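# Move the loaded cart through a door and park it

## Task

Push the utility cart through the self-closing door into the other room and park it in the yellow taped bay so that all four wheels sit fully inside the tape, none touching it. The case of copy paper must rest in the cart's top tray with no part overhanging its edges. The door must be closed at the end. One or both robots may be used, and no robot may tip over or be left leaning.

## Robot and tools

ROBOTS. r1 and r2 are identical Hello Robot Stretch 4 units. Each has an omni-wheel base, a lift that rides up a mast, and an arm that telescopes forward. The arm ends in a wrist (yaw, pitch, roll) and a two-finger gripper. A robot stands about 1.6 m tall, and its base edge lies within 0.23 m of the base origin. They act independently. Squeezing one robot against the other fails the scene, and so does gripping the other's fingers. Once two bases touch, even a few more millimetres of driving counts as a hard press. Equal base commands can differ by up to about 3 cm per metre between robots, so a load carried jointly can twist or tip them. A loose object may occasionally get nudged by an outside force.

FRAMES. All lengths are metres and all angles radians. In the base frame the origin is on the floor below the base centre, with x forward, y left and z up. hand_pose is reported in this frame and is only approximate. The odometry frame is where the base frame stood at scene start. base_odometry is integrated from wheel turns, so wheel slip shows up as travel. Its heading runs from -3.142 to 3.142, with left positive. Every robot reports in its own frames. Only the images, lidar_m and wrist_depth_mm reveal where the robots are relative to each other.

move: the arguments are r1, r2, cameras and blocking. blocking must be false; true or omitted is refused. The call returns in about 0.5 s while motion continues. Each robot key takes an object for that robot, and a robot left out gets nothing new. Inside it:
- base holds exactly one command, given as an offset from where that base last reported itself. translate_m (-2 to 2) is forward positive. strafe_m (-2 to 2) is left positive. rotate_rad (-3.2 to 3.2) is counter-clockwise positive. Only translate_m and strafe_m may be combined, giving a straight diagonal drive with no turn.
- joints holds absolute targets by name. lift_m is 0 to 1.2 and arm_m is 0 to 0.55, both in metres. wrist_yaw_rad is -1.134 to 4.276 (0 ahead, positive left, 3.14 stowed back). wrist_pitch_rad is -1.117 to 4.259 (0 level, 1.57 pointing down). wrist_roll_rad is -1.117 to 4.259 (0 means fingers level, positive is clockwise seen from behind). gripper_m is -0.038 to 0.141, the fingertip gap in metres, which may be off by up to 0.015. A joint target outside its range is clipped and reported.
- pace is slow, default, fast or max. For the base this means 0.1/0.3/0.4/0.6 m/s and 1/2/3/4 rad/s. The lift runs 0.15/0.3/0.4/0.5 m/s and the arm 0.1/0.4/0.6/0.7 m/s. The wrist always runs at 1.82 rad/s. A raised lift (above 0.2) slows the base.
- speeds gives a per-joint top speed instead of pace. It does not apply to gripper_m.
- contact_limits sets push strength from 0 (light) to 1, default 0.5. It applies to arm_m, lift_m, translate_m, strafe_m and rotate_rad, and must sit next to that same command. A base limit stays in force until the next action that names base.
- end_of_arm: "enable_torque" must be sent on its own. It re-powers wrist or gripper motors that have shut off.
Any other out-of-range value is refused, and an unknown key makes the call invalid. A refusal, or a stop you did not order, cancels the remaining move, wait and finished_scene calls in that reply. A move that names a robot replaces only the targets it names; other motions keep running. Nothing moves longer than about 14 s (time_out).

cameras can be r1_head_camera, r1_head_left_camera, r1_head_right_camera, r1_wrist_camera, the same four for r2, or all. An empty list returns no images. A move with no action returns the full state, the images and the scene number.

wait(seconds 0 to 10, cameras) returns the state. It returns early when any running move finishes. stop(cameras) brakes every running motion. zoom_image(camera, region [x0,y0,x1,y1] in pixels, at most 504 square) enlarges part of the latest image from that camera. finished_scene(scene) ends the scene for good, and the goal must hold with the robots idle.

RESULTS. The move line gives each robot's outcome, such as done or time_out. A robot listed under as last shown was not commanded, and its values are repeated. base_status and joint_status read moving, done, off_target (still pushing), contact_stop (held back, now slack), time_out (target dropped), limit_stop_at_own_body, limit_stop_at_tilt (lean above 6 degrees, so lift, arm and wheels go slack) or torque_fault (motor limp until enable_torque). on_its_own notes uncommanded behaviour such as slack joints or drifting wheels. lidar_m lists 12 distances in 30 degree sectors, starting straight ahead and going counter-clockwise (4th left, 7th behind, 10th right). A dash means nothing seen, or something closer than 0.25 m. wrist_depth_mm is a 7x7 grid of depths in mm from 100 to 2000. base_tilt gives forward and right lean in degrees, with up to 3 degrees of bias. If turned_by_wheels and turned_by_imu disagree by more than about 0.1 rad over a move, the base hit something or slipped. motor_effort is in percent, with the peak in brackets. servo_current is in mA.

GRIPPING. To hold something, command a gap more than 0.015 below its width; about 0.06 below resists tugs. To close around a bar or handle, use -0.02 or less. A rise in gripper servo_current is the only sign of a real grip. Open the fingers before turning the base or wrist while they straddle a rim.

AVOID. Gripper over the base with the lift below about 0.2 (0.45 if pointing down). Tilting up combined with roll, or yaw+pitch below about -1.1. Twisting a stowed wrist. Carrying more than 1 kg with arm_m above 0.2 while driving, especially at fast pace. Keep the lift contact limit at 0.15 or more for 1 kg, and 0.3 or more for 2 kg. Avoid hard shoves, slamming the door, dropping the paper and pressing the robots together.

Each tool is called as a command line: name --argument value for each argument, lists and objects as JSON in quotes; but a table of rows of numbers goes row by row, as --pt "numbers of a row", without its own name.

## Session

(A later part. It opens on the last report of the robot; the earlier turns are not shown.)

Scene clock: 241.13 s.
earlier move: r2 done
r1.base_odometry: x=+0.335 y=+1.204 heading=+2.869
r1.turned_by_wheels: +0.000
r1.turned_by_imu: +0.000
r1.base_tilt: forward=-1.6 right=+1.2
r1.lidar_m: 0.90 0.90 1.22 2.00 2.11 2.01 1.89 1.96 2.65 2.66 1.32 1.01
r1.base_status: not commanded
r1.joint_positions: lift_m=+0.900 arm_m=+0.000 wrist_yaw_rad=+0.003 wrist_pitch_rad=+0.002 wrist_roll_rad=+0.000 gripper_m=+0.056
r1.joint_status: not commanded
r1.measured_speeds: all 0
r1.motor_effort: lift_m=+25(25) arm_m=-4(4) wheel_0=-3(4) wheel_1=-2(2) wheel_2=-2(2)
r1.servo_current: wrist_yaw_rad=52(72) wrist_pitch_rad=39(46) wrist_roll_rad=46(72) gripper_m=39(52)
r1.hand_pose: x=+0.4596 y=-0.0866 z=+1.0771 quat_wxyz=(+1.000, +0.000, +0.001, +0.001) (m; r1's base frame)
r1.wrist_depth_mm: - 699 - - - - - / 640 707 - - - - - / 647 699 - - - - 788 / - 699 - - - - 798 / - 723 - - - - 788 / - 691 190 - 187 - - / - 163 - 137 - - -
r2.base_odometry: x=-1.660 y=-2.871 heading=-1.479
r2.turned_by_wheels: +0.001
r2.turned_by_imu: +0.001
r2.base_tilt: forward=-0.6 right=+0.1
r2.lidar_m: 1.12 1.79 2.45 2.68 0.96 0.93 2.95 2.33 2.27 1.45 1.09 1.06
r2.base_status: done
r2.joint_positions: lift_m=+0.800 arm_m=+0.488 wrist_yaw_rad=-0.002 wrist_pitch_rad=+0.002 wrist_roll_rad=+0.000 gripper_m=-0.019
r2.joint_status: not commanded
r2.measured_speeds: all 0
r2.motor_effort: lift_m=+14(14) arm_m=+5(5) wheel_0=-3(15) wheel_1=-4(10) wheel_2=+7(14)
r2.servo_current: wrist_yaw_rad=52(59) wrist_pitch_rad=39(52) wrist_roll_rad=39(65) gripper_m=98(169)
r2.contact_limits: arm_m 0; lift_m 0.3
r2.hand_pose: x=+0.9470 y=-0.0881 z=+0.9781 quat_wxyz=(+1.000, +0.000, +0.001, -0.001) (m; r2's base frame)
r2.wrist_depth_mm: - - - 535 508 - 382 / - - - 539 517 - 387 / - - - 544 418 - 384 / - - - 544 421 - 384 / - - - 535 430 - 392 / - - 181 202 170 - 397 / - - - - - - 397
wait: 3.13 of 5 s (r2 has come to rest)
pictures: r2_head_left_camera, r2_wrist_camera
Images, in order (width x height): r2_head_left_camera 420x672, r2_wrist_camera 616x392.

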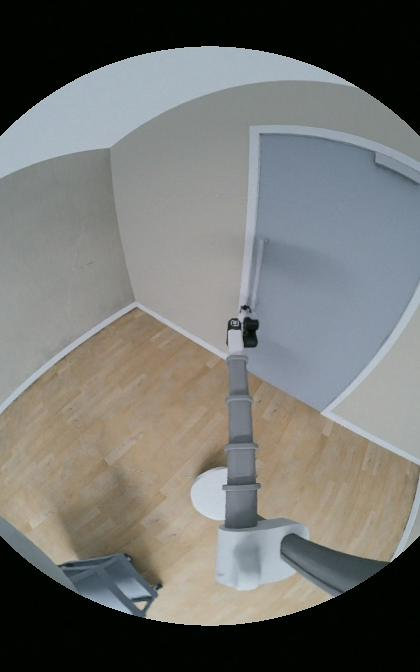

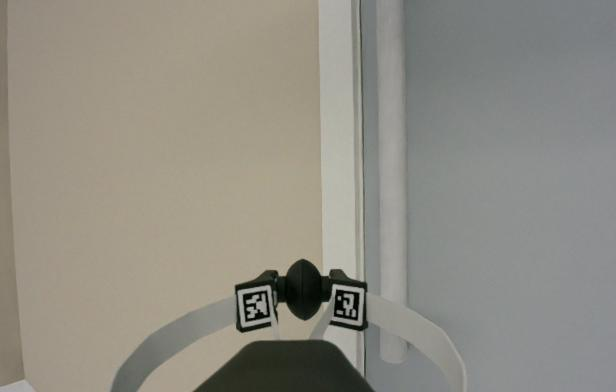

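move --blocking false --r1 '{"base":{"strafe_m":-0.38},"joints":{"wrist_yaw_rad":3.089,"lift_m":0.4}}' --r2 '{"joints":{"arm_m":0.0,"gripper_m":0.1}}'

wait --seconds 1.5

wait --seconds 3

move --blocking false --r2 '{"base":{"rotate_rad":-0.65}}'

wait --seconds 2

move --blocking false --r2 '{"base":{"strafe_m":-1.0}}'

wait --seconds 6 --cameras '["r1_head_camera","r1_head_left_camera","r2_head_left_camera"]'

Scene clock: 266.83 s.
move: r1 moving; r2 moving
r1.base_odometry: x=+0.344 y=+1.239 heading=+2.869
r1.turned_by_wheels: +0.000
r1.turned_by_imu: +0.000
r1.base_tilt: forward=-1.6 right=+1.3
r1.lidar_m: 0.91 0.89 1.23 2.04 2.11 2.00 1.87 1.98 2.64 2.65 1.34 1.01
r1.base_status: strafe_m moving
r1.joint_positions: lift_m=+0.863 arm_m=+0.000 wrist_yaw_rad=+0.587 wrist_pitch_rad=+0.002 wrist_roll_rad=+0.000 gripper_m=+0.056
r1.joint_status: lift_m moving; wrist_yaw_rad moving
r1.measured_speeds: translate_m=+0.000 strafe_m=-0.141 rotate_rad=-0.002 lift_m=-0.146 arm_m=+0.000 wrist_yaw_rad=+1.821 wrist_pitch_rad=+0.000 wrist_roll_rad=+0.000
r1.motor_effort: lift_m=+13(23) arm_m=-4(4) wheel_0=+9(10) wheel_1=-9(10) wheel_2=-1(2)
r1.servo_current: wrist_yaw_rad=104(117) wrist_pitch_rad=39(52) wrist_roll_rad=52(59) gripper_m=39(46)
r1.hand_pose: x=+0.4595 y=+0.0868 z=+1.0402 quat_wxyz=(+0.957, +0.000, +0.001, +0.289) (m; r1's base frame)
r1.wrist_depth_mm: - - - 715 - - - / - - - 715 - - - / - - - 715 - - - / - - - 715 - - - / - - - 715 - - - / - - 190 699 187 - - / - 141 - 143 - - -
r2.base_odometry: x=-1.660 y=-2.871 heading=-1.479
r2.turned_by_wheels: +0.000
r2.turned_by_imu: +0.000
r2.base_tilt: forward=-0.7 right=+0.0
r2.lidar_m: 1.14 1.78 2.46 2.68 0.95 0.93 2.97 2.31 2.27 1.42 1.10 1.09
r2.base_status: not commanded
r2.joint_positions: lift_m=+0.800 arm_m=+0.437 wrist_yaw_rad=-0.002 wrist_pitch_rad=+0.002 wrist_roll_rad=+0.000 gripper_m=+0.005
r2.joint_status: arm_m moving; gripper_m moving
r2.measured_speeds: translate_m=+0.000 strafe_m=+0.000 rotate_rad=+0.000 lift_m=+0.000 arm_m=-0.195 wrist_yaw_rad=+0.000 wrist_pitch_rad=+0.000 wrist_roll_rad=+0.000
r2.motor_effort: lift_m=+14(14) arm_m=-9(12) wheel_0=-3(4) wheel_1=-4(4) wheel_2=+6(7)
r2.servo_current: wrist_yaw_rad=39(59) wrist_pitch_rad=39(46) wrist_roll_rad=39(52) gripper_m=65(104)
r2.contact_limits: lift_m 0.3
r2.hand_pose: x=+0.8966 y=-0.0881 z=+0.9781 quat_wxyz=(+1.000, +0.000, +0.001, -0.001) (m; r2's base frame)
r2.wrist_depth_mm: - - - 585 455 - - / - - - 574 554 - - / - - - - 459 - 399 / - - - - 466 - 404 / 1708 - - 219 462 - - / 1661 - 184 191 174 - - / - 115 - - - - -
pictures: none

Scene clock: 268.33 s.
earlier move: r1 moving; r2 moving
r1.base_odometry: x=+0.433 y=+1.558 heading=+2.869
r1.turned_by_wheels: +0.000
r1.turned_by_imu: -0.002
r1.base_tilt: forward=-1.6 right=+1.3
r1.lidar_m: 0.96 1.01 1.22 2.37 2.45 1.98 1.86 1.93 2.43 2.31 1.36 1.00
r1.base_status: strafe_m moving
r1.joint_positions: lift_m=+0.466 arm_m=+0.000 wrist_yaw_rad=+3.084 wrist_pitch_rad=+0.002 wrist_roll_rad=+0.000 gripper_m=+0.056
r1.joint_status: lift_m moving; wrist_yaw_rad moving
r1.measured_speeds: translate_m=+0.000 strafe_m=-0.092 rotate_rad=-0.002 lift_m=-0.204 arm_m=+0.000 wrist_yaw_rad=+0.168 wrist_pitch_rad=+0.000 wrist_roll_rad=+0.000
r1.motor_effort: lift_m=+12(23) arm_m=-4(4) wheel_0=+1(11) wheel_1=+2(12) wheel_2=-1(2)
r1.servo_current: wrist_yaw_rad=26(124) wrist_pitch_rad=39(52) wrist_roll_rad=46(59) gripper_m=46(46)
r1.hand_pose: x=-0.1119 y=+0.1040 z=+0.6441 quat_wxyz=(+0.029, -0.001, +0.000, +1.000) (m; r1's base frame)
r1.wrist_depth_mm: - 138 - - - - - / - 138 - - - - - / 113 139 229 - - - - / 132 148 263 - - - - / - - - - - - - / - - 191 - 187 - - / 1661 1464 1499 153 1576 1499 1537
r2.base_odometry: x=-1.660 y=-2.871 heading=-1.479
r2.turned_by_wheels: +0.000
r2.turned_by_imu: +0.000
r2.base_tilt: forward=-0.7 right=+0.1
r2.lidar_m: 1.15 1.75 2.47 2.67 0.95 0.92 3.00 2.30 2.26 1.44 1.12 1.09
r2.base_status: not commanded
r2.joint_positions: lift_m=+0.800 arm_m=+0.010 wrist_yaw_rad=-0.002 wrist_pitch_rad=+0.002 wrist_roll_rad=+0.000 gripper_m=+0.100
r2.joint_status: arm_m moving; the others done
r2.measured_speeds: translate_m=+0.000 strafe_m=+0.000 rotate_rad=+0.000 lift_m=+0.000 arm_m=-0.093 wrist_yaw_rad=+0.000 wrist_pitch_rad=+0.000 wrist_roll_rad=+0.000
r2.motor_effort: lift_m=+14(14) arm_m=-6(13) wheel_0=-3(4) wheel_1=-4(4) wheel_2=+7(7)
r2.servo_current: wrist_yaw_rad=59(65) wrist_pitch_rad=39(46) wrist_roll_rad=39(59) gripper_m=46(117)
r2.contact_limits: lift_m 0.3
r2.hand_pose: x=+0.4687 y=-0.0881 z=+0.9781 quat_wxyz=(+1.000, +0.000, +0.001, -0.001) (m; r2's base frame)
r2.wrist_depth_mm: - - - - - - - / - - - - - - - / - - - - - - - / - - - - - - - / - - - - 224 - - / - 172 188 - 185 - - / - 1863 - - - - -
wait: 1.50 s; no rest
pictures: none

Scene clock: 268.83 s.
earlier move: r1 moving; r2 done
r1.base_odometry: x=+0.437 y=+1.570 heading=+2.869
r1.turned_by_wheels: +0.000
r1.turned_by_imu: +0.000
r1.base_tilt: forward=-1.6 right=+1.3
r1.lidar_m: 0.96 1.00 1.25 2.39 2.45 1.99 1.89 1.94 2.45 2.31 1.32 0.99
r1.base_status: strafe_m moving
r1.joint_positions: lift_m=+0.405 arm_m=+0.000 wrist_yaw_rad=+3.086 wrist_pitch_rad=+0.002 wrist_roll_rad=+0.000 gripper_m=+0.056
r1.joint_status: lift_m moving; wrist_yaw_rad moving
r1.measured_speeds: translate_m=+0.000 strafe_m=+0.000 rotate_rad=+0.000 lift_m=-0.054 arm_m=+0.000 wrist_yaw_rad=+0.000 wrist_pitch_rad=+0.000 wrist_roll_rad=+0.000
r1.motor_effort: lift_m=+13(23) arm_m=-4(4) wheel_0=+0(11) wheel_1=-2(12) wheel_2=-1(2)
r1.servo_current: wrist_yaw_rad=46(124) wrist_pitch_rad=39(52) wrist_roll_rad=52(59) gripper_m=46(52)
r1.hand_pose: x=-0.1122 y=+0.1033 z=+0.5821 quat_wxyz=(+0.028, -0.001, +0.000, +1.000) (m; r1's base frame)
r1.wrist_depth_mm: - 137 - - - - - / - 138 - - - - - / 111 138 211 - - - - / 128 142 273 - - - - / - - - - - - - / - 1808 192 - 187 - - / 1464 1336 1336 154 1336 1281 1464
r2.base_odometry: x=-1.660 y=-2.871 heading=-1.479
r2.turned_by_wheels: +0.000
r2.turned_by_imu: +0.000
r2.base_tilt: forward=-0.7 right=+0.0
r2.lidar_m: 1.16 1.76 2.47 2.65 0.94 0.94 2.97 2.30 2.25 1.44 1.11 1.09
r2.base_status: not commanded
r2.joint_positions: lift_m=+0.800 arm_m=+0.000 wrist_yaw_rad=-0.002 wrist_pitch_rad=+0.002 wrist_roll_rad=+0.000 gripper_m=+0.100
r2.joint_status: all done
r2.measured_speeds: all 0
r2.motor_effort: lift_m=+14(14) arm_m=-7(13) wheel_0=-3(4) wheel_1=-3(4) wheel_2=+7(7)
r2.servo_current: wrist_yaw_rad=46(65) wrist_pitch_rad=39(46) wrist_roll_rad=52(59) gripper_m=52(117)
r2.contact_limits: lift_m 0.3
r2.hand_pose: x=+0.4593 y=-0.0881 z=+0.9781 quat_wxyz=(+1.000, +0.000, +0.001, -0.001) (m; r2's base frame)
r2.wrist_depth_mm: - - - - - - - / - - - - - - - / - - - - - - - / - - - - - - - / - - - - 904 - - / - 173 188 - 186 - - / - 1921 - - - - -
wait: 0.50 of 3 s (r2 has come to rest)
pictures: none

Scene clock: 269.33 s.
earlier move: r1 done
move: r2 moving
r1.base_odometry: x=+0.437 y=+1.570 heading=+2.869
r1.turned_by_wheels: +0.000
r1.turned_by_imu: +0.000
r1.base_tilt: forward=-1.6 right=+1.2
r1.lidar_m: 0.96 1.01 1.23 2.38 2.46 1.97 1.88 1.97 2.43 2.31 1.35 1.00
r1.base_status: done
r1.joint_positions: lift_m=+0.400 arm_m=+0.000 wrist_yaw_rad=+3.086 wrist_pitch_rad=+0.002 wrist_roll_rad=+0.000 gripper_m=+0.056
r1.joint_status: all done
r1.measured_speeds: all 0
r1.motor_effort: lift_m=+13(14) arm_m=-4(4) wheel_0=+1(1) wheel_1=-1(1) wheel_2=-1(1)
r1.servo_current: wrist_yaw_rad=39(78) wrist_pitch_rad=39(39) wrist_roll_rad=39(65) gripper_m=46(46)
r1.hand_pose: x=-0.1122 y=+0.1033 z=+0.5781 quat_wxyz=(+0.028, -0.001, +0.000, +1.000) (m; r1's base frame)
r1.wrist_depth_mm: - 137 - - - - - / - 138 - - - - - / 111 138 211 - - - - / 128 142 274 - - - - / - - - - - - - / - 1808 193 - 189 - - / 1499 1308 1308 153 1281 1281 1464
r2.base_odometry: x=-1.661 y=-2.872 heading=-1.730
r2.turned_by_wheels: -0.251
r2.turned_by_imu: -0.244
r2.base_tilt: forward=-0.7 right=+0.1
r2.lidar_m: 1.10 1.38 2.48 2.51 3.14 0.93 1.01 2.49 2.27 1.87 1.20 1.07
r2.base_status: rotate_rad moving
r2.joint_positions: lift_m=+0.800 arm_m=+0.000 wrist_yaw_rad=-0.002 wrist_pitch_rad=+0.002 wrist_roll_rad=+0.000 gripper_m=+0.100
r2.joint_status: not commanded
r2.measured_speeds: translate_m=+0.000 strafe_m=-0.001 rotate_rad=-0.967 lift_m=+0.000 arm_m=+0.000 wrist_yaw_rad=+0.000 wrist_pitch_rad=+0.000 wrist_roll_rad=+0.000
r2.motor_effort: lift_m=+14(14) arm_m=-7(7) wheel_0=+5(9) wheel_1=+9(9) wheel_2=+10(12)
r2.servo_current: wrist_yaw_rad=52(59) wrist_pitch_rad=39(46) wrist_roll_rad=39(52) gripper_m=52(52)
r2.contact_limits: lift_m 0.3
r2.hand_pose: x=+0.4593 y=-0.0881 z=+0.9781 quat_wxyz=(+1.000, +0.000, +0.001, -0.001) (m; r2's base frame)
r2.wrist_depth_mm: - - - - - - - / - - - - - - - / - - - - - - - / - - - - - - - / - - - - - - - / - - 193 - 185 - - / - - - - - - -
pictures: none

Scene clock: 270.27 s.
earlier move: r2 done
r1.base_odometry: x=+0.437 y=+1.570 heading=+2.869
r1.turned_by_wheels: +0.000
r1.turned_by_imu: +0.000
r1.base_tilt: forward=-1.6 right=+1.3
r1.lidar_m: 0.97 1.01 1.24 2.39 2.45 2.00 1.88 1.97 2.45 2.30 1.34 0.99
r1.base_status: done
r1.joint_positions: lift_m=+0.400 arm_m=+0.000 wrist_yaw_rad=+3.086 wrist_pitch_rad=+0.002 wrist_roll_rad=+0.000 gripper_m=+0.056
r1.joint_status: all done
r1.measured_speeds: all 0
r1.motor_effort: lift_m=+13(14) arm_m=-4(4) wheel_0=+1(1) wheel_1=-1(1) wheel_2=-1(1)
r1.servo_current: wrist_yaw_rad=52(78) wrist_pitch_rad=46(52) wrist_roll_rad=52(65) gripper_m=46(46)
r1.hand_pose: x=-0.1122 y=+0.1033 z=+0.5781 quat_wxyz=(+0.028, -0.001, +0.000, +1.000) (m; r1's base frame)
r1.wrist_depth_mm: - 137 - - - - - / - 137 - - - - - / 111 138 211 - - - - / 128 142 276 - - - - / - - - - - - - / 1756 1921 192 - 187 - - / 1499 1308 1308 153 1308 1281 1464
r2.base_odometry: x=-1.660 y=-2.872 heading=-2.128
r2.turned_by_wheels: -0.398
r2.turned_by_imu: -0.388
r2.base_tilt: forward=-0.7 right=+0.1
r2.lidar_m: 1.09 1.15 1.56 2.48 2.59 3.47 0.93 1.06 2.38 2.27 1.58 1.15
r2.base_status: done
r2.joint_positions: lift_m=+0.800 arm_m=+0.000 wrist_yaw_rad=-0.002 wrist_pitch_rad=+0.002 wrist_roll_rad=+0.000 gripper_m=+0.100
r2.joint_status: not commanded
r2.measured_speeds: all 0
r2.motor_effort: lift_m=+14(14) arm_m=-7(7) wheel_0=+3(10) wheel_1=+2(10) wheel_2=+4(12)
r2.servo_current: wrist_yaw_rad=46(65) wrist_pitch_rad=39(46) wrist_roll_rad=52(59) gripper_m=52(52)
r2.contact_limits: lift_m 0.3
r2.hand_pose: x=+0.4593 y=-0.0881 z=+0.9781 quat_wxyz=(+1.000, +0.000, +0.001, -0.001) (m; r2's base frame)
r2.wrist_depth_mm: - - - - - - - / - - - - - - - / - - - - - - - / 831 - - - - - - / 878 - - - - - - / - - 189 - 185 - - / - - - - - - -
wait: 0.93 of 2 s (r2 has come to rest)
pictures: none

Scene clock: 270.77 s.
move: r2 moving
r1: as last shown
r1.lidar_m: 0.97 1.01 1.26 2.37 2.47 1.98 1.87 1.96 2.46 2.31 1.33 1.00
r1.motor_effort: lift_m=+13(13) arm_m=-4(4) wheel_0=+1(1) wheel_1=-1(1) wheel_2=-1(1)
r1.servo_current: wrist_yaw_rad=46(72) wrist_pitch_rad=39(46) wrist_roll_rad=52(65) gripper_m=39(46)
r1.wrist_depth_mm: - 137 - - - - - / - 138 - - - - - / 111 138 211 - - - - / 129 142 274 - - - - / - - - - - - - / 1756 1921 191 - 188 - - / 1537 1308 1308 153 1281 1281 1464
r2.base_odometry: x=-1.691 y=-2.852 heading=-2.128
r2.turned_by_wheels: +0.000
r2.turned_by_imu: +0.000
r2.base_tilt: forward=-0.6 right=+0.0
r2.lidar_m: 1.09 1.15 1.52 2.51 2.59 3.54 0.93 3.26 2.35 2.24 1.61 1.14
r2.base_status: strafe_m moving
r2.joint_positions: lift_m=+0.800 arm_m=+0.000 wrist_yaw_rad=-0.002 wrist_pitch_rad=+0.002 wrist_roll_rad=+0.000 gripper_m=+0.100
r2.joint_status: not commanded
r2.measured_speeds: translate_m=+0.001 strafe_m=-0.140 rotate_rad=-0.006 lift_m=+0.000 arm_m=+0.000 wrist_yaw_rad=+0.000 wrist_pitch_rad=+0.000 wrist_roll_rad=+0.000
r2.motor_effort: lift_m=+14(14) arm_m=-7(7) wheel_0=+13(13) wheel_1=-9(11) wheel_2=-1(3)
r2.servo_current: wrist_yaw_rad=39(52) wrist_pitch_rad=46(46) wrist_roll_rad=33(52) gripper_m=59(59)
r2.contact_limits: lift_m 0.3
r2.hand_pose: x=+0.4593 y=-0.0881 z=+0.9781 quat_wxyz=(+1.000, +0.000, +0.001, -0.001) (m; r2's base frame)
r2.wrist_depth_mm: - - - - - - - / 809 - - - - - - / 820 - - - - - - / 891 - - - - - - / - - - - - - - / - - 189 - 185 - - / - - - - - - -
pictures: none

Scene clock: 274.93 s.
earlier move: r2 done
r1.base_odometry: x=+0.437 y=+1.570 heading=+2.869
r1.turned_by_wheels: +0.000
r1.turned_by_imu: +0.000
r1.base_tilt: forward=-1.6 right=+1.2
r1.lidar_m: 0.97 0.99 1.25 2.38 2.48 1.96 1.86 1.95 2.44 2.32 1.37 1.01
r1.base_status: not commanded
r1.joint_positions: lift_m=+0.400 arm_m=+0.000 wrist_yaw_rad=+3.086 wrist_pitch_rad=+0.002 wrist_roll_rad=+0.000 gripper_m=+0.056
r1.joint_status: not commanded
r1.measured_speeds: all 0
r1.motor_effort: lift_m=+13(13) arm_m=-4(4) wheel_0=+1(1) wheel_1=-1(2) wheel_2=-1(1)
r1.servo_current: wrist_yaw_rad=39(72) wrist_pitch_rad=46(52) wrist_roll_rad=39(65) gripper_m=39(52)
r1.hand_pose: x=-0.1122 y=+0.1033 z=+0.5781 quat_wxyz=(+0.028, -0.001, +0.000, +1.000) (m; r1's base frame)
r1.wrist_depth_mm: - 137 - - - - - / - 138 - - - - - / 111 138 212 - - - - / 128 141 276 - - - - / - - - - - - - / 1708 1863 192 - 187 - - / 1430 1336 1336 153 1281 1281 1397
r2.base_odometry: x=-2.509 y=-2.343 heading=-2.128
r2.turned_by_wheels: +0.000
r2.turned_by_imu: +0.002
r2.base_tilt: forward=-0.7 right=+0.1
r2.lidar_m: 1.10 1.16 1.59 3.46 1.38 1.25 - 1.83 1.35 1.28 1.32 1.14
r2.base_status: done
r2.joint_positions: lift_m=+0.800 arm_m=+0.000 wrist_yaw_rad=-0.002 wrist_pitch_rad=+0.002 wrist_roll_rad=+0.000 gripper_m=+0.100
r2.joint_status: not commanded
r2.measured_speeds: all 0
r2.motor_effort: lift_m=+14(15) arm_m=-7(7) wheel_0=+2(15) wheel_1=-2(11) wheel_2=+0(3)
r2.servo_current: wrist_yaw_rad=46(65) wrist_pitch_rad=39(52) wrist_roll_rad=52(59) gripper_m=52(59)
r2.contact_limits: lift_m 0.3
r2.hand_pose: x=+0.4593 y=-0.0881 z=+0.9781 quat_wxyz=(+1.000, +0.000, +0.001, -0.001) (m; r2's base frame)
r2.wrist_depth_mm: - - - - - - - / - - - - - - - / - - - - - - - / - - - - - - - / - - - - - - - / - - 189 - 185 - - / - - - - - - -
wait: 4.17 of 6 s (r2 has come to rest)
pictures: r1_head_camera, r1_head_left_camera, r2_head_left_camera
Images, in order (width x height): r1_head_camera 420x560, r1_head_left_camera 420x672, r2_head_left_camera 420x672.

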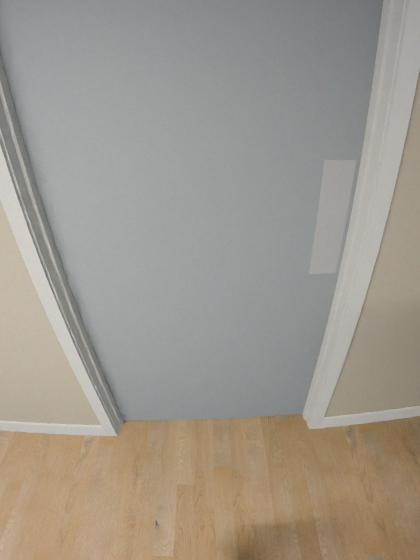

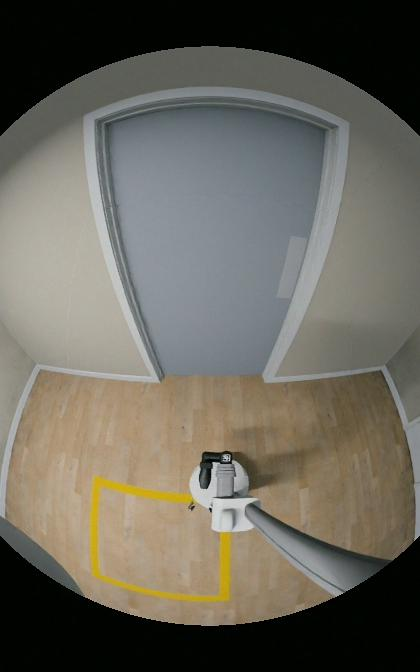

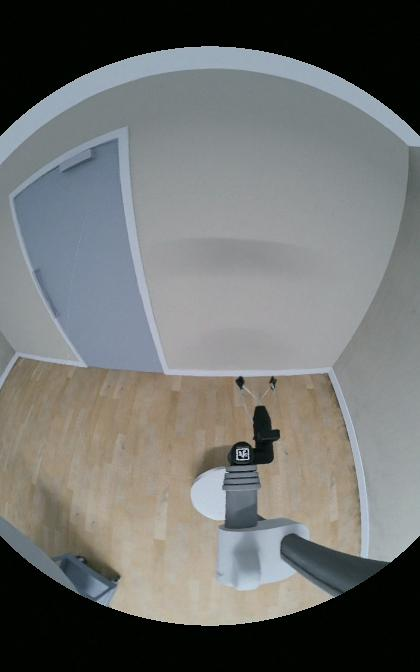

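move --blocking false --r1 '{"base":{"translate_m":0.6,"strafe_m":-0.12}}' --r2 '{"base":{"translate_m":-1.9},"joints":{"wrist_yaw_rad":3.089}}'

wait --seconds 4

move --blocking false --r1 '{"base":{"translate_m":1.0},"pace":"slow","contact_limits":{"translate_m":0.8}}'

wait --seconds 6 --cameras '["r1_head_left_camera","r2_head_left_camera"]'

wait --seconds 8 --cameras '["r1_head_left_camera","r2_head_left_camera"]'

Scene clock: 282.67 s.
move: r1 moving; r2 moving
r1.base_odometry: x=+0.408 y=+1.585 heading=+2.869
r1.turned_by_wheels: +0.000
r1.turned_by_imu: +0.000
r1.base_tilt: forward=-1.6 right=+1.3
r1.lidar_m: 0.92 0.97 1.22 2.39 2.47 2.04 1.86 1.97 2.43 2.30 1.32 0.98
r1.base_status: translate_m moving; strafe_m moving
r1.joint_positions: lift_m=+0.400 arm_m=+0.000 wrist_yaw_rad=+3.086 wrist_pitch_rad=+0.002 wrist_roll_rad=+0.000 gripper_m=+0.056
r1.joint_status: not commanded
r1.measured_speeds: translate_m=+0.121 strafe_m=-0.024 rotate_rad=-0.001 lift_m=+0.000 arm_m=+0.000 wrist_yaw_rad=+0.000 wrist_pitch_rad=+0.000 wrist_roll_rad=+0.000
r1.motor_effort: lift_m=+13(13) arm_m=-4(4) wheel_0=+6(8) wheel_1=+6(7) wheel_2=-8(9)
r1.servo_current: wrist_yaw_rad=39(72) wrist_pitch_rad=39(46) wrist_roll_rad=46(59) gripper_m=46(52)
r1.hand_pose: x=-0.1122 y=+0.1033 z=+0.5781 quat_wxyz=(+0.028, -0.001, +0.000, +1.000) (m; r1's base frame)
r1.wrist_depth_mm: - 137 - - - - - / - 138 - - - - - / 111 138 211 - - - - / 128 141 - - - - - / - - - - - - - / 1808 1983 194 - 187 - - / 1499 1308 1308 143 1308 1255 1397
r2.base_odometry: x=-2.493 y=-2.316 heading=-2.128
r2.turned_by_wheels: +0.000
r2.turned_by_imu: +0.000
r2.base_tilt: forward=-0.6 right=+0.0
r2.lidar_m: 1.13 1.18 1.61 3.46 1.32 1.23 - 1.88 1.34 1.26 1.32 1.21
r2.base_status: translate_m moving
r2.joint_positions: lift_m=+0.800 arm_m=+0.000 wrist_yaw_rad=+0.564 wrist_pitch_rad=+0.002 wrist_roll_rad=+0.000 gripper_m=+0.100
r2.joint_status: wrist_yaw_rad moving
r2.measured_speeds: translate_m=-0.121 strafe_m=+0.000 rotate_rad=+0.001 lift_m=+0.000 arm_m=+0.000 wrist_yaw_rad=+1.743 wrist_pitch_rad=+0.000 wrist_roll_rad=+0.000
r2.motor_effort: lift_m=+14(14) arm_m=-7(7) wheel_0=-7(10) wheel_1=-7(8) wheel_2=+11(13)
r2.servo_current: wrist_yaw_rad=117(156) wrist_pitch_rad=39(39) wrist_roll_rad=39(52) gripper_m=46(59)
r2.contact_limits: lift_m 0.3
r2.hand_pose: x=+0.4616 y=+0.0803 z=+0.9781 quat_wxyz=(+0.961, +0.000, +0.001, +0.278) (m; r2's base frame)
r2.wrist_depth_mm: - - - - - - - / - - - - - - - / - - - - - - - / - - - - - - - / - - - - - - - / - - 189 - 185 - - / - - - - - - -
pictures: none

Scene clock: 285.67 s.
earlier move: r1 done; r2 moving
r1.base_odometry: x=-0.109 y=+1.847 heading=+2.869
r1.turned_by_wheels: +0.000
r1.turned_by_imu: -0.001
r1.base_tilt: forward=-1.6 right=+1.3
r1.lidar_m: 0.36 0.39 0.54 1.09 2.62 2.61 2.49 2.58 2.30 1.54 0.46 0.41
r1.base_status: done
r1.joint_positions: lift_m=+0.400 arm_m=+0.000 wrist_yaw_rad=+3.086 wrist_pitch_rad=+0.002 wrist_roll_rad=+0.000 gripper_m=+0.056
r1.joint_status: not commanded
r1.measured_speeds: all 0
r1.motor_effort: lift_m=+13(13) arm_m=-4(4) wheel_0=+2(10) wheel_1=+1(7) wheel_2=-1(11)
r1.servo_current: wrist_yaw_rad=59(78) wrist_pitch_rad=39(52) wrist_roll_rad=33(65) gripper_m=46(52)
r1.hand_pose: x=-0.1122 y=+0.1033 z=+0.5781 quat_wxyz=(+0.028, -0.001, +0.000, +1.000) (m; r1's base frame)
r1.wrist_depth_mm: - 137 - - - - - / - 137 - - - - - / 112 138 219 - - - - / 129 143 - - - - - / - - - - - - - / - - 193 - 187 - - / 1464 1308 1336 143 1397 1308 1430
r2.base_odometry: x=-2.048 y=-1.604 heading=-2.128
r2.turned_by_wheels: +0.000
r2.turned_by_imu: +0.000
r2.base_tilt: forward=-0.7 right=+0.0
r2.lidar_m: 1.97 2.04 2.82 0.71 0.72 4.03 3.95 1.88 1.35 1.28 1.35 1.82
r2.base_status: translate_m moving
r2.joint_positions: lift_m=+0.800 arm_m=+0.000 wrist_yaw_rad=+3.086 wrist_pitch_rad=+0.002 wrist_roll_rad=+0.000 gripper_m=+0.100
r2.joint_status: all done
r2.measured_speeds: translate_m=-0.300 strafe_m=-0.001 rotate_rad=-0.001 lift_m=+0.000 arm_m=+0.000 wrist_yaw_rad=+0.000 wrist_pitch_rad=+0.000 wrist_roll_rad=+0.000
r2.motor_effort: lift_m=+15(15) arm_m=-6(7) wheel_0=-7(10) wheel_1=-5(9) wheel_2=+9(14)
r2.servo_current: wrist_yaw_rad=46(169) wrist_pitch_rad=39(52) wrist_roll_rad=39(59) gripper_m=52(59)
r2.contact_limits: lift_m 0.3
r2.hand_pose: x=-0.1120 y=+0.1033 z=+0.9780 quat_wxyz=(+0.028, -0.001, +0.000, +1.000) (m; r2's base frame)
r2.wrist_depth_mm: - 142 - - - - - / - 134 229 - - - - / 107 144 186 - - - - / 126 146 - - - - - / - - - - - - - / - - 195 - 195 - - / 1921 - - - - - -
wait: 3.00 of 4 s (r1 has come to rest)
pictures: none

Scene clock: 286.17 s.
earlier move: r2 moving
move: r1 moving
r1.base_odometry: x=-0.121 y=+1.851 heading=+2.870
r1.turned_by_wheels: +0.000
r1.turned_by_imu: +0.000
r1.base_tilt: forward=-1.6 right=+1.2
r1.lidar_m: 0.36 0.37 0.52 1.08 2.62 2.61 2.49 2.58 2.29 1.46 0.44 0.39
r1.base_status: translate_m moving
r1.joint_positions: lift_m=+0.400 arm_m=+0.000 wrist_yaw_rad=+3.086 wrist_pitch_rad=+0.002 wrist_roll_rad=+0.000 gripper_m=+0.056
r1.joint_status: not commanded
r1.measured_speeds: translate_m=+0.048 strafe_m=+0.000 rotate_rad=-0.001 lift_m=+0.000 arm_m=+0.000 wrist_yaw_rad=+0.000 wrist_pitch_rad=+0.000 wrist_roll_rad=+0.000
r1.motor_effort: lift_m=+13(13) arm_m=-3(4) wheel_0=+6(6) wheel_1=+5(6) wheel_2=-5(7)
r1.servo_current: wrist_yaw_rad=52(78) wrist_pitch_rad=39(52) wrist_roll_rad=39(59) gripper_m=39(46)
r1.contact_limits: translate_m 0.8
r1.hand_pose: x=-0.1122 y=+0.1033 z=+0.5781 quat_wxyz=(+0.028, -0.001, +0.000, +1.000) (m; r1's base frame)
r1.wrist_depth_mm: - 137 - - - - - / - 138 - - - - - / 112 138 220 - - - - / 129 143 - - - - - / - - - - - - - / - - 194 - 188 - - / 1430 1308 1336 143 1366 1308 1430
r2.base_odometry: x=-1.969 y=-1.477 heading=-2.128
r2.turned_by_wheels: +0.000
r2.turned_by_imu: +0.000
r2.base_tilt: forward=-0.7 right=+0.1
r2.lidar_m: 2.13 2.20 3.01 0.68 0.76 3.86 3.80 1.91 1.38 1.27 1.33 1.83
r2.base_status: translate_m moving
r2.joint_positions: lift_m=+0.800 arm_m=+0.000 wrist_yaw_rad=+3.086 wrist_pitch_rad=+0.002 wrist_roll_rad=+0.000 gripper_m=+0.100
r2.joint_status: not commanded
r2.measured_speeds: translate_m=-0.299 strafe_m=+0.001 rotate_rad=-0.001 lift_m=+0.000 arm_m=+0.000 wrist_yaw_rad=+0.000 wrist_pitch_rad=+0.000 wrist_roll_rad=+0.000
r2.motor_effort: lift_m=+15(15) arm_m=-6(7) wheel_0=-4(9) wheel_1=-6(7) wheel_2=+8(10)
r2.servo_current: wrist_yaw_rad=46(59) wrist_pitch_rad=46(46) wrist_roll_rad=65(65) gripper_m=46(52)
r2.contact_limits: lift_m 0.3
r2.hand_pose: x=-0.1120 y=+0.1033 z=+0.9780 quat_wxyz=(+0.028, -0.001, +0.000, +1.000) (m; r2's base frame)
r2.wrist_depth_mm: - 142 - - - - - / - 134 229 - - - - / 107 143 186 - - - - / 126 146 - - - - - / - - - - - - - / - - 195 - 196 - - / 1921 - - - - - -
pictures: none

Scene clock: 290.00 s.
earlier move: r1 moving; r2 done
r1.base_odometry: x=-0.478 y=+1.950 heading=+2.870
r1.turned_by_wheels: +0.001
r1.turned_by_imu: +0.023
r1.base_tilt: forward=-1.6 right=+1.3
r1.lidar_m: 0.25 0.25 0.25 0.43 2.65 2.95 2.86 2.95 2.36 0.28 0.31 0.26
r1.base_status: translate_m moving
r1.joint_positions: lift_m=+0.400 arm_m=+0.000 wrist_yaw_rad=+3.100 wrist_pitch_rad=+0.002 wrist_roll_rad=+0.000 gripper_m=+0.056
r1.joint_status: not commanded
r1.measured_speeds: translate_m=+0.100 strafe_m=-0.002 rotate_rad=-0.003 lift_m=+0.000 arm_m=+0.000 wrist_yaw_rad=+0.000 wrist_pitch_rad=+0.000 wrist_roll_rad=+0.000
r1.motor_effort: lift_m=+14(14) arm_m=+8(9) wheel_0=+17(20) wheel_1=+12(18) wheel_2=-14(19)
r1.servo_current: wrist_yaw_rad=72(85) wrist_pitch_rad=39(52) wrist_roll_rad=52(65) gripper_m=46(52)
r1.contact_limits: translate_m 0.8
r1.hand_pose: x=-0.1140 y=+0.0994 z=+0.5780 quat_wxyz=(+0.021, -0.001, +0.000, +1.000) (m; r1's base frame)
r1.wrist_depth_mm: - 136 - - - - - / - 136 195 - - - - / 107 135 183 - - - - / 123 137 271 - - - - / - - - - - - - / - - 193 - 187 - - / 1499 1308 1336 153 1366 1336 1464
r2.base_odometry: x=-1.504 y=-0.731 heading=-2.128
r2.turned_by_wheels: +0.000
r2.turned_by_imu: +0.000
r2.base_tilt: forward=-0.7 right=+0.0
r2.lidar_m: 2.99 1.03 0.88 0.90 3.54 2.94 2.79 1.91 1.38 1.32 1.34 1.88
r2.base_status: done
r2.joint_positions: lift_m=+0.800 arm_m=+0.000 wrist_yaw_rad=+3.086 wrist_pitch_rad=+0.002 wrist_roll_rad=+0.000 gripper_m=+0.100
r2.joint_status: not commanded
r2.measured_speeds: all 0
r2.motor_effort: lift_m=+15(15) arm_m=-6(7) wheel_0=-3(10) wheel_1=-3(8) wheel_2=+3(10)
r2.servo_current: wrist_yaw_rad=59(59) wrist_pitch_rad=46(46) wrist_roll_rad=52(65) gripper_m=46(59)
r2.contact_limits: lift_m 0.3
r2.hand_pose: x=-0.1120 y=+0.1033 z=+0.9780 quat_wxyz=(+0.028, -0.001, +0.000, +1.000) (m; r2's base frame)
r2.wrist_depth_mm: - 142 - - - - - / - 134 224 - - - - / 107 143 185 - - - - / 126 145 - - - - - / - - - - - - - / - - 195 - 195 - - / 1983 - - - - - -
wait: 3.83 of 6 s (r2 has come to rest)
pictures: r1_head_left_camera, r2_head_left_camera
Images, in order (width x height): r1_head_left_camera 420x672, r2_head_left_camera 420x672.

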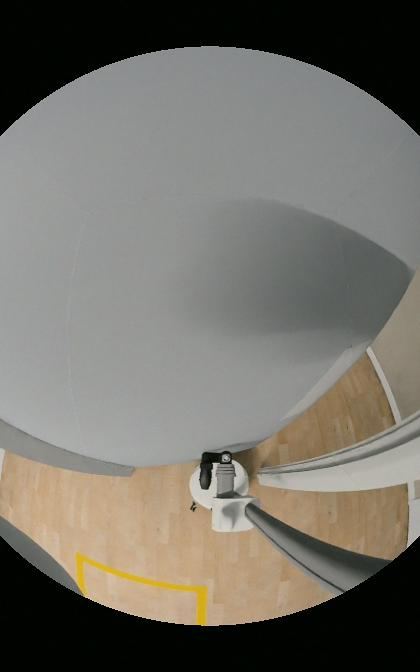

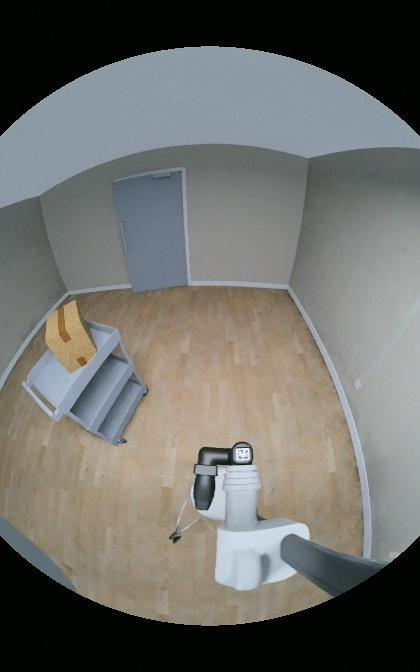

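Scene clock: 296.93 s.
earlier move: r1 done
r1.base_odometry: x=-1.072 y=+2.116 heading=+2.870
r1.turned_by_wheels: -0.001
r1.turned_by_imu: +0.014
r1.base_tilt: forward=-1.6 right=+1.3
r1.lidar_m: 1.50 0.25 - 0.25 0.33 3.59 3.54 0.59 0.74 2.05 2.28 3.09
r1.base_status: done
r1.joint_positions: lift_m=+0.400 arm_m=+0.000 wrist_yaw_rad=+3.092 wrist_pitch_rad=+0.002 wrist_roll_rad=+0.000 gripper_m=+0.056
r1.joint_status: not commanded
r1.measured_speeds: all 0
r1.motor_effort: lift_m=+14(14) arm_m=+5(9) wheel_0=+4(20) wheel_1=+9(18) wheel_2=-5(19)
r1.servo_current: wrist_yaw_rad=78(91) wrist_pitch_rad=46(52) wrist_roll_rad=46(72) gripper_m=39(52)
r1.contact_limits: translate_m 0.8
r1.hand_pose: x=-0.1129 y=+0.1017 z=+0.5780 quat_wxyz=(+0.025, -0.001, +0.000, +1.000) (m; r1's base frame)
r1.wrist_depth_mm: - 137 - - - - - / - 137 - - - - - / 110 138 204 - - - - / 124 138 - - - - - / 634 - - - - - - / 668 - 193 - 187 - 1808 / 661 1336 1308 153 1397 1281 1336
r2.base_odometry: x=-1.504 y=-0.731 heading=-2.128
r2.turned_by_wheels: +0.000
r2.turned_by_imu: +0.001
r2.base_tilt: forward=-0.7 right=+0.1
r2.lidar_m: 2.91 1.00 0.88 0.89 3.54 2.93 2.79 1.92 1.39 1.30 1.35 1.85
r2.base_status: done
r2.joint_positions: lift_m=+0.800 arm_m=+0.000 wrist_yaw_rad=+3.086 wrist_pitch_rad=+0.002 wrist_roll_rad=+0.000 gripper_m=+0.100
r2.joint_status: not commanded
r2.measured_speeds: all 0
r2.motor_effort: lift_m=+15(15) arm_m=-6(7) wheel_0=-3(10) wheel_1=-3(8) wheel_2=+3(10)
r2.servo_current: wrist_yaw_rad=39(59) wrist_pitch_rad=39(46) wrist_roll_rad=46(65) gripper_m=52(59)
r2.contact_limits: lift_m 0.3
r2.hand_pose: x=-0.1120 y=+0.1033 z=+0.9780 quat_wxyz=(+0.028, -0.001, +0.000, +1.000) (m; r2's base frame)
r2.wrist_depth_mm: - 142 - - - - - / - 133 225 - - - - / 107 143 185 - - - - / 126 146 - - - - - / - - - - - - - / - - 195 - 195 - - / 1921 - - - - - -
wait: 6.93 of 8 s (r1 has come to rest)
pictures: r1_head_left_camera, r2_head_left_camera
Images, in order (width x height): r1_head_left_camera 420x672, r2_head_left_camera 420x672.

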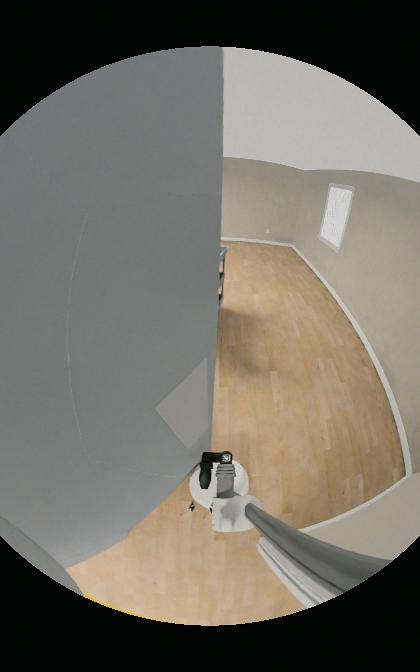

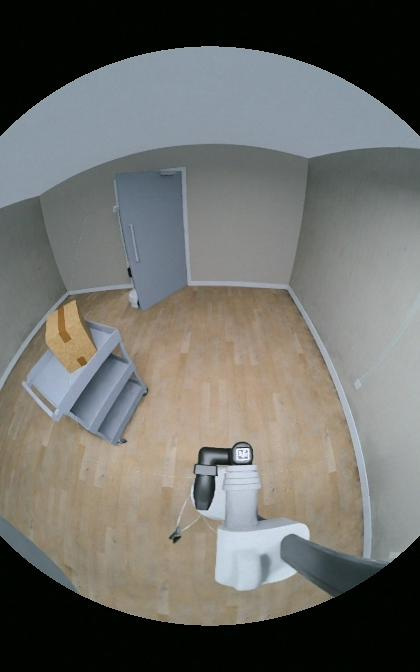

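move --blocking false --r1 '{"base":{"translate_m":0.35},"pace":"slow","contact_limits":{"translate_m":0.8}}' --r2 '{"base":{"translate_m":-0.9}}'

wait --seconds 5

wait --seconds 3

move --blocking false --r1 '{"base":{"strafe_m":0.6},"pace":"slow","contact_limits":{"strafe_m":0.8}}' --r2 '{"base":{"strafe_m":1.05}}'

wait --seconds 6

wait --seconds 4 --cameras '["r1_head_left_camera","r1_head_right_camera","r2_head_left_camera","r2_head_camera"]'

Scene clock: 309.00 s.
move: r1 moving; r2 moving
r1.base_odometry: x=-1.084 y=+2.119 heading=+2.870
r1.turned_by_wheels: +0.001
r1.turned_by_imu: +0.000
r1.base_tilt: forward=-1.6 right=+1.3
r1.lidar_m: 1.47 0.25 - 0.25 0.32 3.61 3.55 0.60 0.76 2.10 2.24 3.09
r1.base_status: translate_m moving
r1.joint_positions: lift_m=+0.400 arm_m=+0.000 wrist_yaw_rad=+3.092 wrist_pitch_rad=+0.002 wrist_roll_rad=+0.000 gripper_m=+0.056
r1.joint_status: not commanded
r1.measured_speeds: translate_m=+0.049 strafe_m=+0.000 rotate_rad=+0.000 lift_m=+0.000 arm_m=+0.000 wrist_yaw_rad=+0.000 wrist_pitch_rad=+0.000 wrist_roll_rad=+0.000
r1.motor_effort: lift_m=+14(14) arm_m=+5(5) wheel_0=+9(9) wheel_1=+11(13) wheel_2=-11(11)
r1.servo_current: wrist_yaw_rad=52(65) wrist_pitch_rad=39(46) wrist_roll_rad=33(59) gripper_m=46(46)
r1.contact_limits: translate_m 0.8
r1.hand_pose: x=-0.1129 y=+0.1017 z=+0.5780 quat_wxyz=(+0.025, -0.001, +0.000, +1.000) (m; r1's base frame)
r1.wrist_depth_mm: - 136 - - - - - / - 137 - - - - - / 110 138 204 - - - - / 124 138 - - - - - / 640 - - - - - - / 683 - 194 - 187 - 1808 / 683 1308 1281 153 1366 1281 1366
r2.base_odometry: x=-1.487 y=-0.704 heading=-2.128
r2.turned_by_wheels: +0.000
r2.turned_by_imu: +0.000
r2.base_tilt: forward=-0.7 right=+0.1
r2.lidar_m: 2.95 1.05 0.88 3.44 3.55 2.92 2.80 1.93 1.35 1.30 1.38 1.85
r2.base_status: translate_m moving
r2.joint_positions: lift_m=+0.800 arm_m=+0.000 wrist_yaw_rad=+3.086 wrist_pitch_rad=+0.002 wrist_roll_rad=+0.000 gripper_m=+0.100
r2.joint_status: not commanded
r2.measured_speeds: translate_m=-0.122 strafe_m=+0.002 rotate_rad=+0.002 lift_m=+0.000 arm_m=+0.000 wrist_yaw_rad=+0.000 wrist_pitch_rad=+0.000 wrist_roll_rad=+0.000
r2.motor_effort: lift_m=+15(15) arm_m=-6(7) wheel_0=-6(10) wheel_1=-6(9) wheel_2=+12(12)
r2.servo_current: wrist_yaw_rad=52(65) wrist_pitch_rad=39(46) wrist_roll_rad=33(59) gripper_m=52(52)
r2.contact_limits: lift_m 0.3
r2.hand_pose: x=-0.1120 y=+0.1033 z=+0.9780 quat_wxyz=(+0.028, -0.001, +0.000, +1.000) (m; r2's base frame)
r2.wrist_depth_mm: - 142 - - - - - / - 135 224 - - - - / 106 141 193 - - - - / 128 144 - - - - - / - - - - - - - / - - 195 - 195 - - / 1921 - - - - - -
pictures: none

Scene clock: 313.00 s.
earlier move: r1 moving; r2 done
r1.base_odometry: x=-1.408 y=+2.210 heading=+2.870
r1.turned_by_wheels: +0.000
r1.turned_by_imu: +0.000
r1.base_tilt: forward=-1.6 right=+1.2
r1.lidar_m: 1.13 1.23 2.68 0.25 0.25 0.60 3.92 0.91 1.25 2.17 2.23 3.10
r1.base_status: translate_m moving
r1.joint_positions: lift_m=+0.400 arm_m=+0.000 wrist_yaw_rad=+3.092 wrist_pitch_rad=+0.002 wrist_roll_rad=+0.000 gripper_m=+0.056
r1.joint_status: not commanded
r1.measured_speeds: translate_m=+0.001 strafe_m=+0.000 rotate_rad=+0.000 lift_m=+0.000 arm_m=+0.000 wrist_yaw_rad=+0.000 wrist_pitch_rad=+0.000 wrist_roll_rad=+0.000
r1.motor_effort: lift_m=+14(14) arm_m=+5(5) wheel_0=+2(9) wheel_1=+8(13) wheel_2=-2(11)
r1.servo_current: wrist_yaw_rad=72(85) wrist_pitch_rad=46(52) wrist_roll_rad=59(65) gripper_m=39(52)
r1.contact_limits: translate_m 0.8
r1.hand_pose: x=-0.1129 y=+0.1017 z=+0.5780 quat_wxyz=(+0.025, -0.001, +0.000, +1.000) (m; r1's base frame)
r1.wrist_depth_mm: - 137 - - - - 314 / - 137 - - - - 271 / 109 138 204 - - - 274 / 124 138 - - - - 329 / - - - - - - 327 / - - 193 - 186 1863 324 / - 152 1336 153 1366 517 315
r2.base_odometry: x=-1.028 y=+0.033 heading=-2.129
r2.turned_by_wheels: +0.000
r2.turned_by_imu: +0.000
r2.base_tilt: forward=-0.7 right=+0.1
r2.lidar_m: 3.45 1.41 1.68 3.39 2.78 1.97 1.90 1.92 1.38 1.33 1.36 1.86
r2.base_status: done
r2.joint_positions: lift_m=+0.800 arm_m=+0.000 wrist_yaw_rad=+3.086 wrist_pitch_rad=+0.002 wrist_roll_rad=+0.000 gripper_m=+0.100
r2.joint_status: not commanded
r2.measured_speeds: all 0
r2.motor_effort: lift_m=+15(15) arm_m=-6(7) wheel_0=-2(11) wheel_1=-4(9) wheel_2=+2(14)
r2.servo_current: wrist_yaw_rad=46(65) wrist_pitch_rad=39(46) wrist_roll_rad=46(59) gripper_m=46(59)
r2.contact_limits: lift_m 0.3
r2.hand_pose: x=-0.1120 y=+0.1033 z=+0.9780 quat_wxyz=(+0.028, -0.001, +0.000, +1.000) (m; r2's base frame)
r2.wrist_depth_mm: - 142 - - - - - / - 134 196 - - - - / 107 144 188 - - - - / 127 147 - - - - - / - - - - - - - / - - 196 - 195 - - / 1983 - - - - - -
wait: 4.00 of 5 s (r2 has come to rest)
pictures: none

Scene clock: 313.27 s.
earlier move: r1 done
r1.base_odometry: x=-1.408 y=+2.210 heading=+2.870
r1.turned_by_wheels: +0.000
r1.turned_by_imu: +0.000
r1.base_tilt: forward=-1.6 right=+1.3
r1.lidar_m: 1.14 1.24 2.66 0.25 0.25 0.60 3.93 0.89 1.24 2.19 2.26 3.10
r1.base_status: done
r1.joint_positions: lift_m=+0.400 arm_m=+0.000 wrist_yaw_rad=+3.092 wrist_pitch_rad=+0.002 wrist_roll_rad=+0.000 gripper_m=+0.056
r1.joint_status: not commanded
r1.measured_speeds: all 0
r1.motor_effort: lift_m=+14(14) arm_m=+5(5) wheel_0=+2(9) wheel_1=+10(13) wheel_2=-4(11)
r1.servo_current: wrist_yaw_rad=59(85) wrist_pitch_rad=39(52) wrist_roll_rad=59(65) gripper_m=39(52)
r1.contact_limits: translate_m 0.8
r1.hand_pose: x=-0.1129 y=+0.1017 z=+0.5780 quat_wxyz=(+0.025, -0.001, +0.000, +1.000) (m; r1's base frame)
r1.wrist_depth_mm: - 137 - - - - 314 / - 137 - - - - 271 / 110 138 204 - - - 274 / 124 138 - - - - 329 / - - - - - - 327 / - - 194 - 187 1863 322 / - 152 1308 153 1366 521 315
r2.base_odometry: x=-1.028 y=+0.033 heading=-2.129
r2.turned_by_wheels: +0.000
r2.turned_by_imu: +0.000
r2.base_tilt: forward=-0.7 right=+0.1
r2.lidar_m: 3.46 1.40 1.72 3.40 2.78 1.99 1.90 1.91 1.40 1.31 1.36 1.88
r2.base_status: done
r2.joint_positions: lift_m=+0.800 arm_m=+0.000 wrist_yaw_rad=+3.086 wrist_pitch_rad=+0.002 wrist_roll_rad=+0.000 gripper_m=+0.100
r2.joint_status: not commanded
r2.measured_speeds: all 0
r2.motor_effort: lift_m=+15(15) arm_m=-6(7) wheel_0=-2(11) wheel_1=-4(9) wheel_2=+1(14)
r2.servo_current: wrist_yaw_rad=46(65) wrist_pitch_rad=39(46) wrist_roll_rad=39(59) gripper_m=52(59)
r2.contact_limits: lift_m 0.3
r2.hand_pose: x=-0.1120 y=+0.1033 z=+0.9780 quat_wxyz=(+0.028, -0.001, +0.000, +1.000) (m; r2's base frame)
r2.wrist_depth_mm: - 142 - - - - - / - 134 196 - - - - / 107 143 187 - - - - / 127 146 - - - - - / - - - - - - - / - - 195 - 195 - - / 1921 - - - - - -
wait: 0.27 of 3 s (r1 has come to rest)
pictures: none

Scene clock: 313.77 s.
move: r1 moving; r2 moving
r1.base_odometry: x=-1.412 y=+2.196 heading=+2.870
r1.turned_by_wheels: +0.000
r1.turned_by_imu: +0.000
r1.base_tilt: forward=-1.6 right=+1.3
r1.lidar_m: 1.15 1.20 2.65 0.25 0.25 0.57 3.94 0.91 1.27 2.18 2.26 3.12
r1.base_status: strafe_m moving
r1.joint_positions: lift_m=+0.400 arm_m=+0.000 wrist_yaw_rad=+3.092 wrist_pitch_rad=+0.002 wrist_roll_rad=+0.000 gripper_m=+0.056
r1.joint_status: not commanded
r1.measured_speeds: translate_m=-0.001 strafe_m=+0.056 rotate_rad=+0.006 lift_m=+0.000 arm_m=+0.000 wrist_yaw_rad=+0.000 wrist_pitch_rad=+0.000 wrist_roll_rad=+0.000
r1.motor_effort: lift_m=+14(14) arm_m=+5(5) wheel_0=-14(18) wheel_1=+9(12) wheel_2=+0(3)
r1.servo_current: wrist_yaw_rad=39(65) wrist_pitch_rad=46(52) wrist_roll_rad=46(59) gripper_m=46(52)
r1.contact_limits: strafe_m 0.8
r1.hand_pose: x=-0.1129 y=+0.1017 z=+0.5780 quat_wxyz=(+0.025, -0.001, +0.000, +1.000) (m; r1's base frame)
r1.wrist_depth_mm: - 137 - - - - 307 / - 137 - - - - 312 / 110 137 204 - - - 273 / 124 138 - - - - 322 / - - - - - - 273 / - 1921 195 - 187 1863 317 / - 164 1336 153 1366 488 312
r2.base_odometry: x=-0.997 y=+0.014 heading=-2.128
r2.turned_by_wheels: +0.000
r2.turned_by_imu: +0.000
r2.base_tilt: forward=-0.7 right=+0.1
r2.lidar_m: 3.42 1.39 1.74 3.35 2.78 2.00 1.90 1.98 1.43 1.36 1.42 1.90
r2.base_status: strafe_m moving
r2.joint_positions: lift_m=+0.800 arm_m=+0.000 wrist_yaw_rad=+3.086 wrist_pitch_rad=+0.002 wrist_roll_rad=+0.000 gripper_m=+0.100
r2.joint_status: not commanded
r2.measured_speeds: translate_m=+0.000 strafe_m=+0.140 rotate_rad=+0.003 lift_m=+0.000 arm_m=+0.000 wrist_yaw_rad=+0.002 wrist_pitch_rad=+0.000 wrist_roll_rad=+0.000
r2.motor_effort: lift_m=+15(15) arm_m=-6(6) wheel_0=-11(12) wheel_1=+12(12) wheel_2=+0(2)
r2.servo_current: wrist_yaw_rad=59(59) wrist_pitch_rad=33(46) wrist_roll_rad=39(52) gripper_m=46(59)
r2.contact_limits: lift_m 0.3
r2.hand_pose: x=-0.1120 y=+0.1032 z=+0.9780 quat_wxyz=(+0.028, -0.001, +0.000, +1.000) (m; r2's base frame)
r2.wrist_depth_mm: - 142 - - - - - / - 137 225 - - - - / 107 143 185 - - - - / 126 146 - - - - - / - - - - - - - / - - 195 - 195 - - / 1921 - - - - - -
pictures: none

Scene clock: 318.10 s.
earlier move: r1 moving; r2 done
r1.base_odometry: x=-1.527 y=+1.786 heading=+2.870
r1.turned_by_wheels: +0.000
r1.turned_by_imu: +0.002
r1.base_tilt: forward=-1.6 right=+1.3
r1.lidar_m: 1.16 3.06 0.25 - 0.25 0.28 0.87 1.13 1.26 2.63 2.73 3.69
r1.base_status: strafe_m moving
r1.joint_positions: lift_m=+0.400 arm_m=+0.000 wrist_yaw_rad=+3.092 wrist_pitch_rad=+0.002 wrist_roll_rad=+0.000 gripper_m=+0.056
r1.joint_status: not commanded
r1.measured_speeds: translate_m=-0.001 strafe_m=+0.100 rotate_rad=+0.008 lift_m=+0.000 arm_m=+0.000 wrist_yaw_rad=+0.000 wrist_pitch_rad=+0.000 wrist_roll_rad=+0.000
r1.motor_effort: lift_m=+14(14) arm_m=+5(5) wheel_0=-13(18) wheel_1=+5(12) wheel_2=-3(3)
r1.servo_current: wrist_yaw_rad=26(78) wrist_pitch_rad=39(52) wrist_roll_rad=39(65) gripper_m=39(52)
r1.contact_limits: strafe_m 0.8
r1.hand_pose: x=-0.1129 y=+0.1017 z=+0.5780 quat_wxyz=(+0.025, -0.001, +0.000, +1.000) (m; r1's base frame)
r1.wrist_depth_mm: - 137 - - 377 221 - / - 137 - - 377 223 164 / 110 138 204 - 382 224 165 / 124 138 - - 384 224 166 / - - - - 384 226 166 / - - 194 - 190 224 166 / 1499 1336 1308 143 384 196 -
r2.base_odometry: x=-0.137 y=-0.523 heading=-2.129
r2.turned_by_wheels: +0.000
r2.turned_by_imu: +0.001
r2.base_tilt: forward=-0.7 right=+0.1
r2.lidar_m: 1.11 3.45 2.50 2.32 2.48 2.01 1.92 2.02 2.47 2.36 2.45 3.34
r2.base_status: done
r2.joint_positions: lift_m=+0.800 arm_m=+0.000 wrist_yaw_rad=+3.086 wrist_pitch_rad=+0.002 wrist_roll_rad=+0.000 gripper_m=+0.100
r2.joint_status: not commanded
r2.measured_speeds: all 0
r2.motor_effort: lift_m=+15(15) arm_m=-6(7) wheel_0=-3(13) wheel_1=+2(12) wheel_2=+0(2)
r2.servo_current: wrist_yaw_rad=65(65) wrist_pitch_rad=39(46) wrist_roll_rad=59(59) gripper_m=59(59)
r2.contact_limits: lift_m 0.3
r2.hand_pose: x=-0.1120 y=+0.1032 z=+0.9780 quat_wxyz=(+0.028, -0.001, +0.000, +1.000) (m; r2's base frame)
r2.wrist_depth_mm: - 142 - - - - - / - 136 228 - - - - / 106 141 196 - - - - / 128 145 - - - - - / - - - - - - - / - - 195 - 196 - - / 1983 - - - - - -
wait: 4.33 of 6 s (r2 has come to rest)
pictures: none

Scene clock: 320.40 s.
earlier move: r1 done
r1.base_odometry: x=-1.569 y=+1.632 heading=+2.870
r1.turned_by_wheels: +0.000
r1.turned_by_imu: +0.001
r1.base_tilt: forward=-1.6 right=+1.3
r1.lidar_m: 1.20 2.76 0.25 - 0.25 0.25 0.51 1.27 1.26 2.77 2.85 1.21
r1.base_status: done
r1.joint_positions: lift_m=+0.400 arm_m=+0.000 wrist_yaw_rad=+3.092 wrist_pitch_rad=+0.002 wrist_roll_rad=+0.000 gripper_m=+0.056
r1.joint_status: not commanded
r1.measured_speeds: all 0
r1.motor_effort: lift_m=+14(14) arm_m=+5(5) wheel_0=-6(18) wheel_1=+6(13) wheel_2=-1(3)
r1.servo_current: wrist_yaw_rad=46(78) wrist_pitch_rad=46(52) wrist_roll_rad=39(65) gripper_m=39(52)
r1.contact_limits: strafe_m 0.8
r1.hand_pose: x=-0.1129 y=+0.1017 z=+0.5780 quat_wxyz=(+0.025, -0.001, +0.000, +1.000) (m; r1's base frame)
r1.wrist_depth_mm: - 137 - 535 303 198 - / - 137 - 539 303 199 - / 110 138 204 544 307 201 160 / 124 138 - 549 309 201 160 / - - - 554 307 201 161 / - - 194 559 191 202 160 / 1464 1308 1336 143 289 183 -
r2.base_odometry: x=-0.137 y=-0.523 heading=-2.129
r2.turned_by_wheels: +0.000
r2.turned_by_imu: +0.000
r2.base_tilt: forward=-0.7 right=+0.1
r2.lidar_m: 1.10 3.43 2.50 2.36 2.46 2.04 1.91 2.00 2.50 2.38 2.45 3.31
r2.base_status: done
r2.joint_positions: lift_m=+0.800 arm_m=+0.000 wrist_yaw_rad=+3.086 wrist_pitch_rad=+0.002 wrist_roll_rad=+0.000 gripper_m=+0.100
r2.joint_status: not commanded
r2.measured_speeds: all 0
r2.motor_effort: lift_m=+15(15) arm_m=-6(7) wheel_0=-3(13) wheel_1=+2(12) wheel_2=+0(2)
r2.servo_current: wrist_yaw_rad=39(65) wrist_pitch_rad=39(46) wrist_roll_rad=46(65) gripper_m=52(59)
r2.contact_limits: lift_m 0.3
r2.hand_pose: x=-0.1120 y=+0.1032 z=+0.9780 quat_wxyz=(+0.028, -0.001, +0.000, +1.000) (m; r2's base frame)
r2.wrist_depth_mm: - 142 - - - - - / - 136 227 - - - - / 106 142 196 - - - - / 128 145 - - - - - / - - - - - - - / - - 195 - 195 - - / 1921 - - - - - -
wait: 2.30 of 4 s (r1 has come to rest)
pictures: r1_head_left_camera, r1_head_right_camera, r2_head_camera, r2_head_left_camera
Images, in order (width x height): r1_head_left_camera 420x672, r1_head_right_camera 420x672, r2_head_camera 420x560, r2_head_left_camera 420x672.

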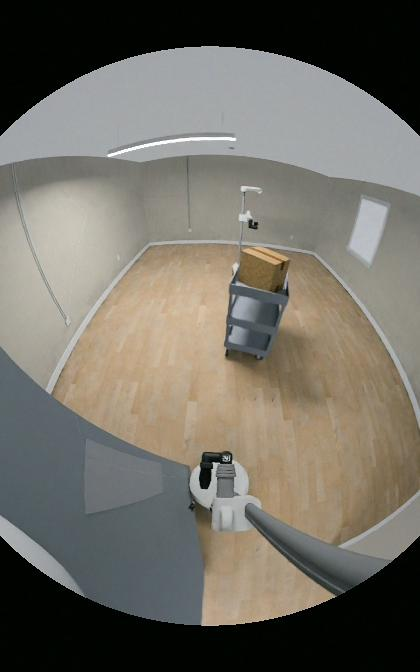

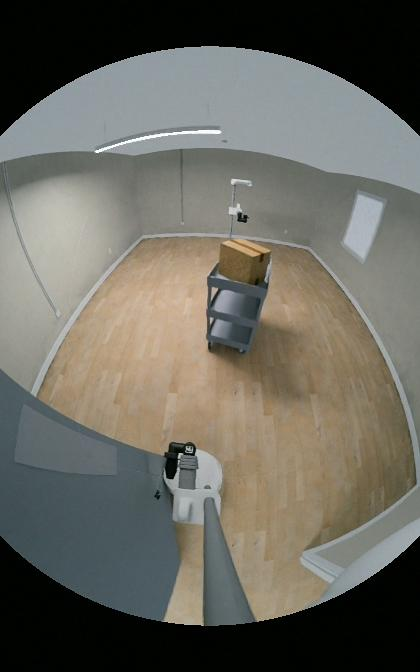

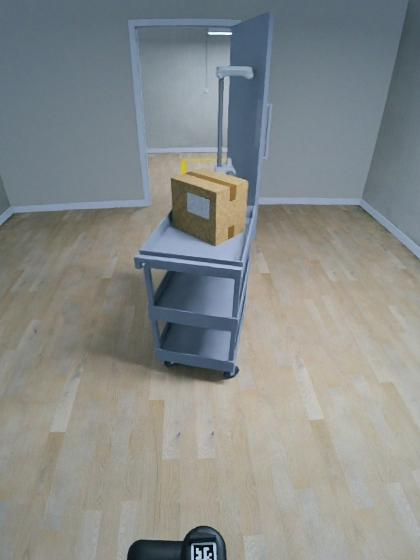

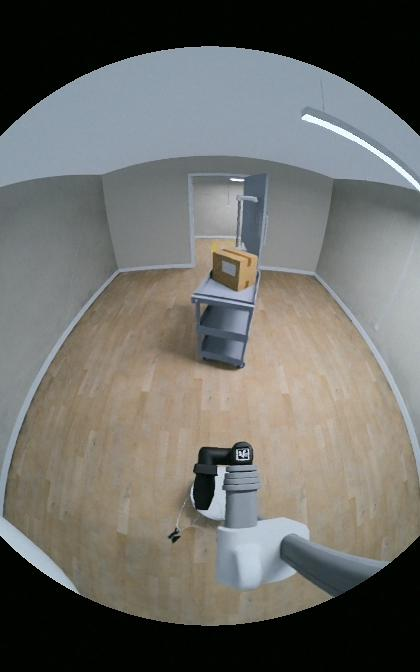

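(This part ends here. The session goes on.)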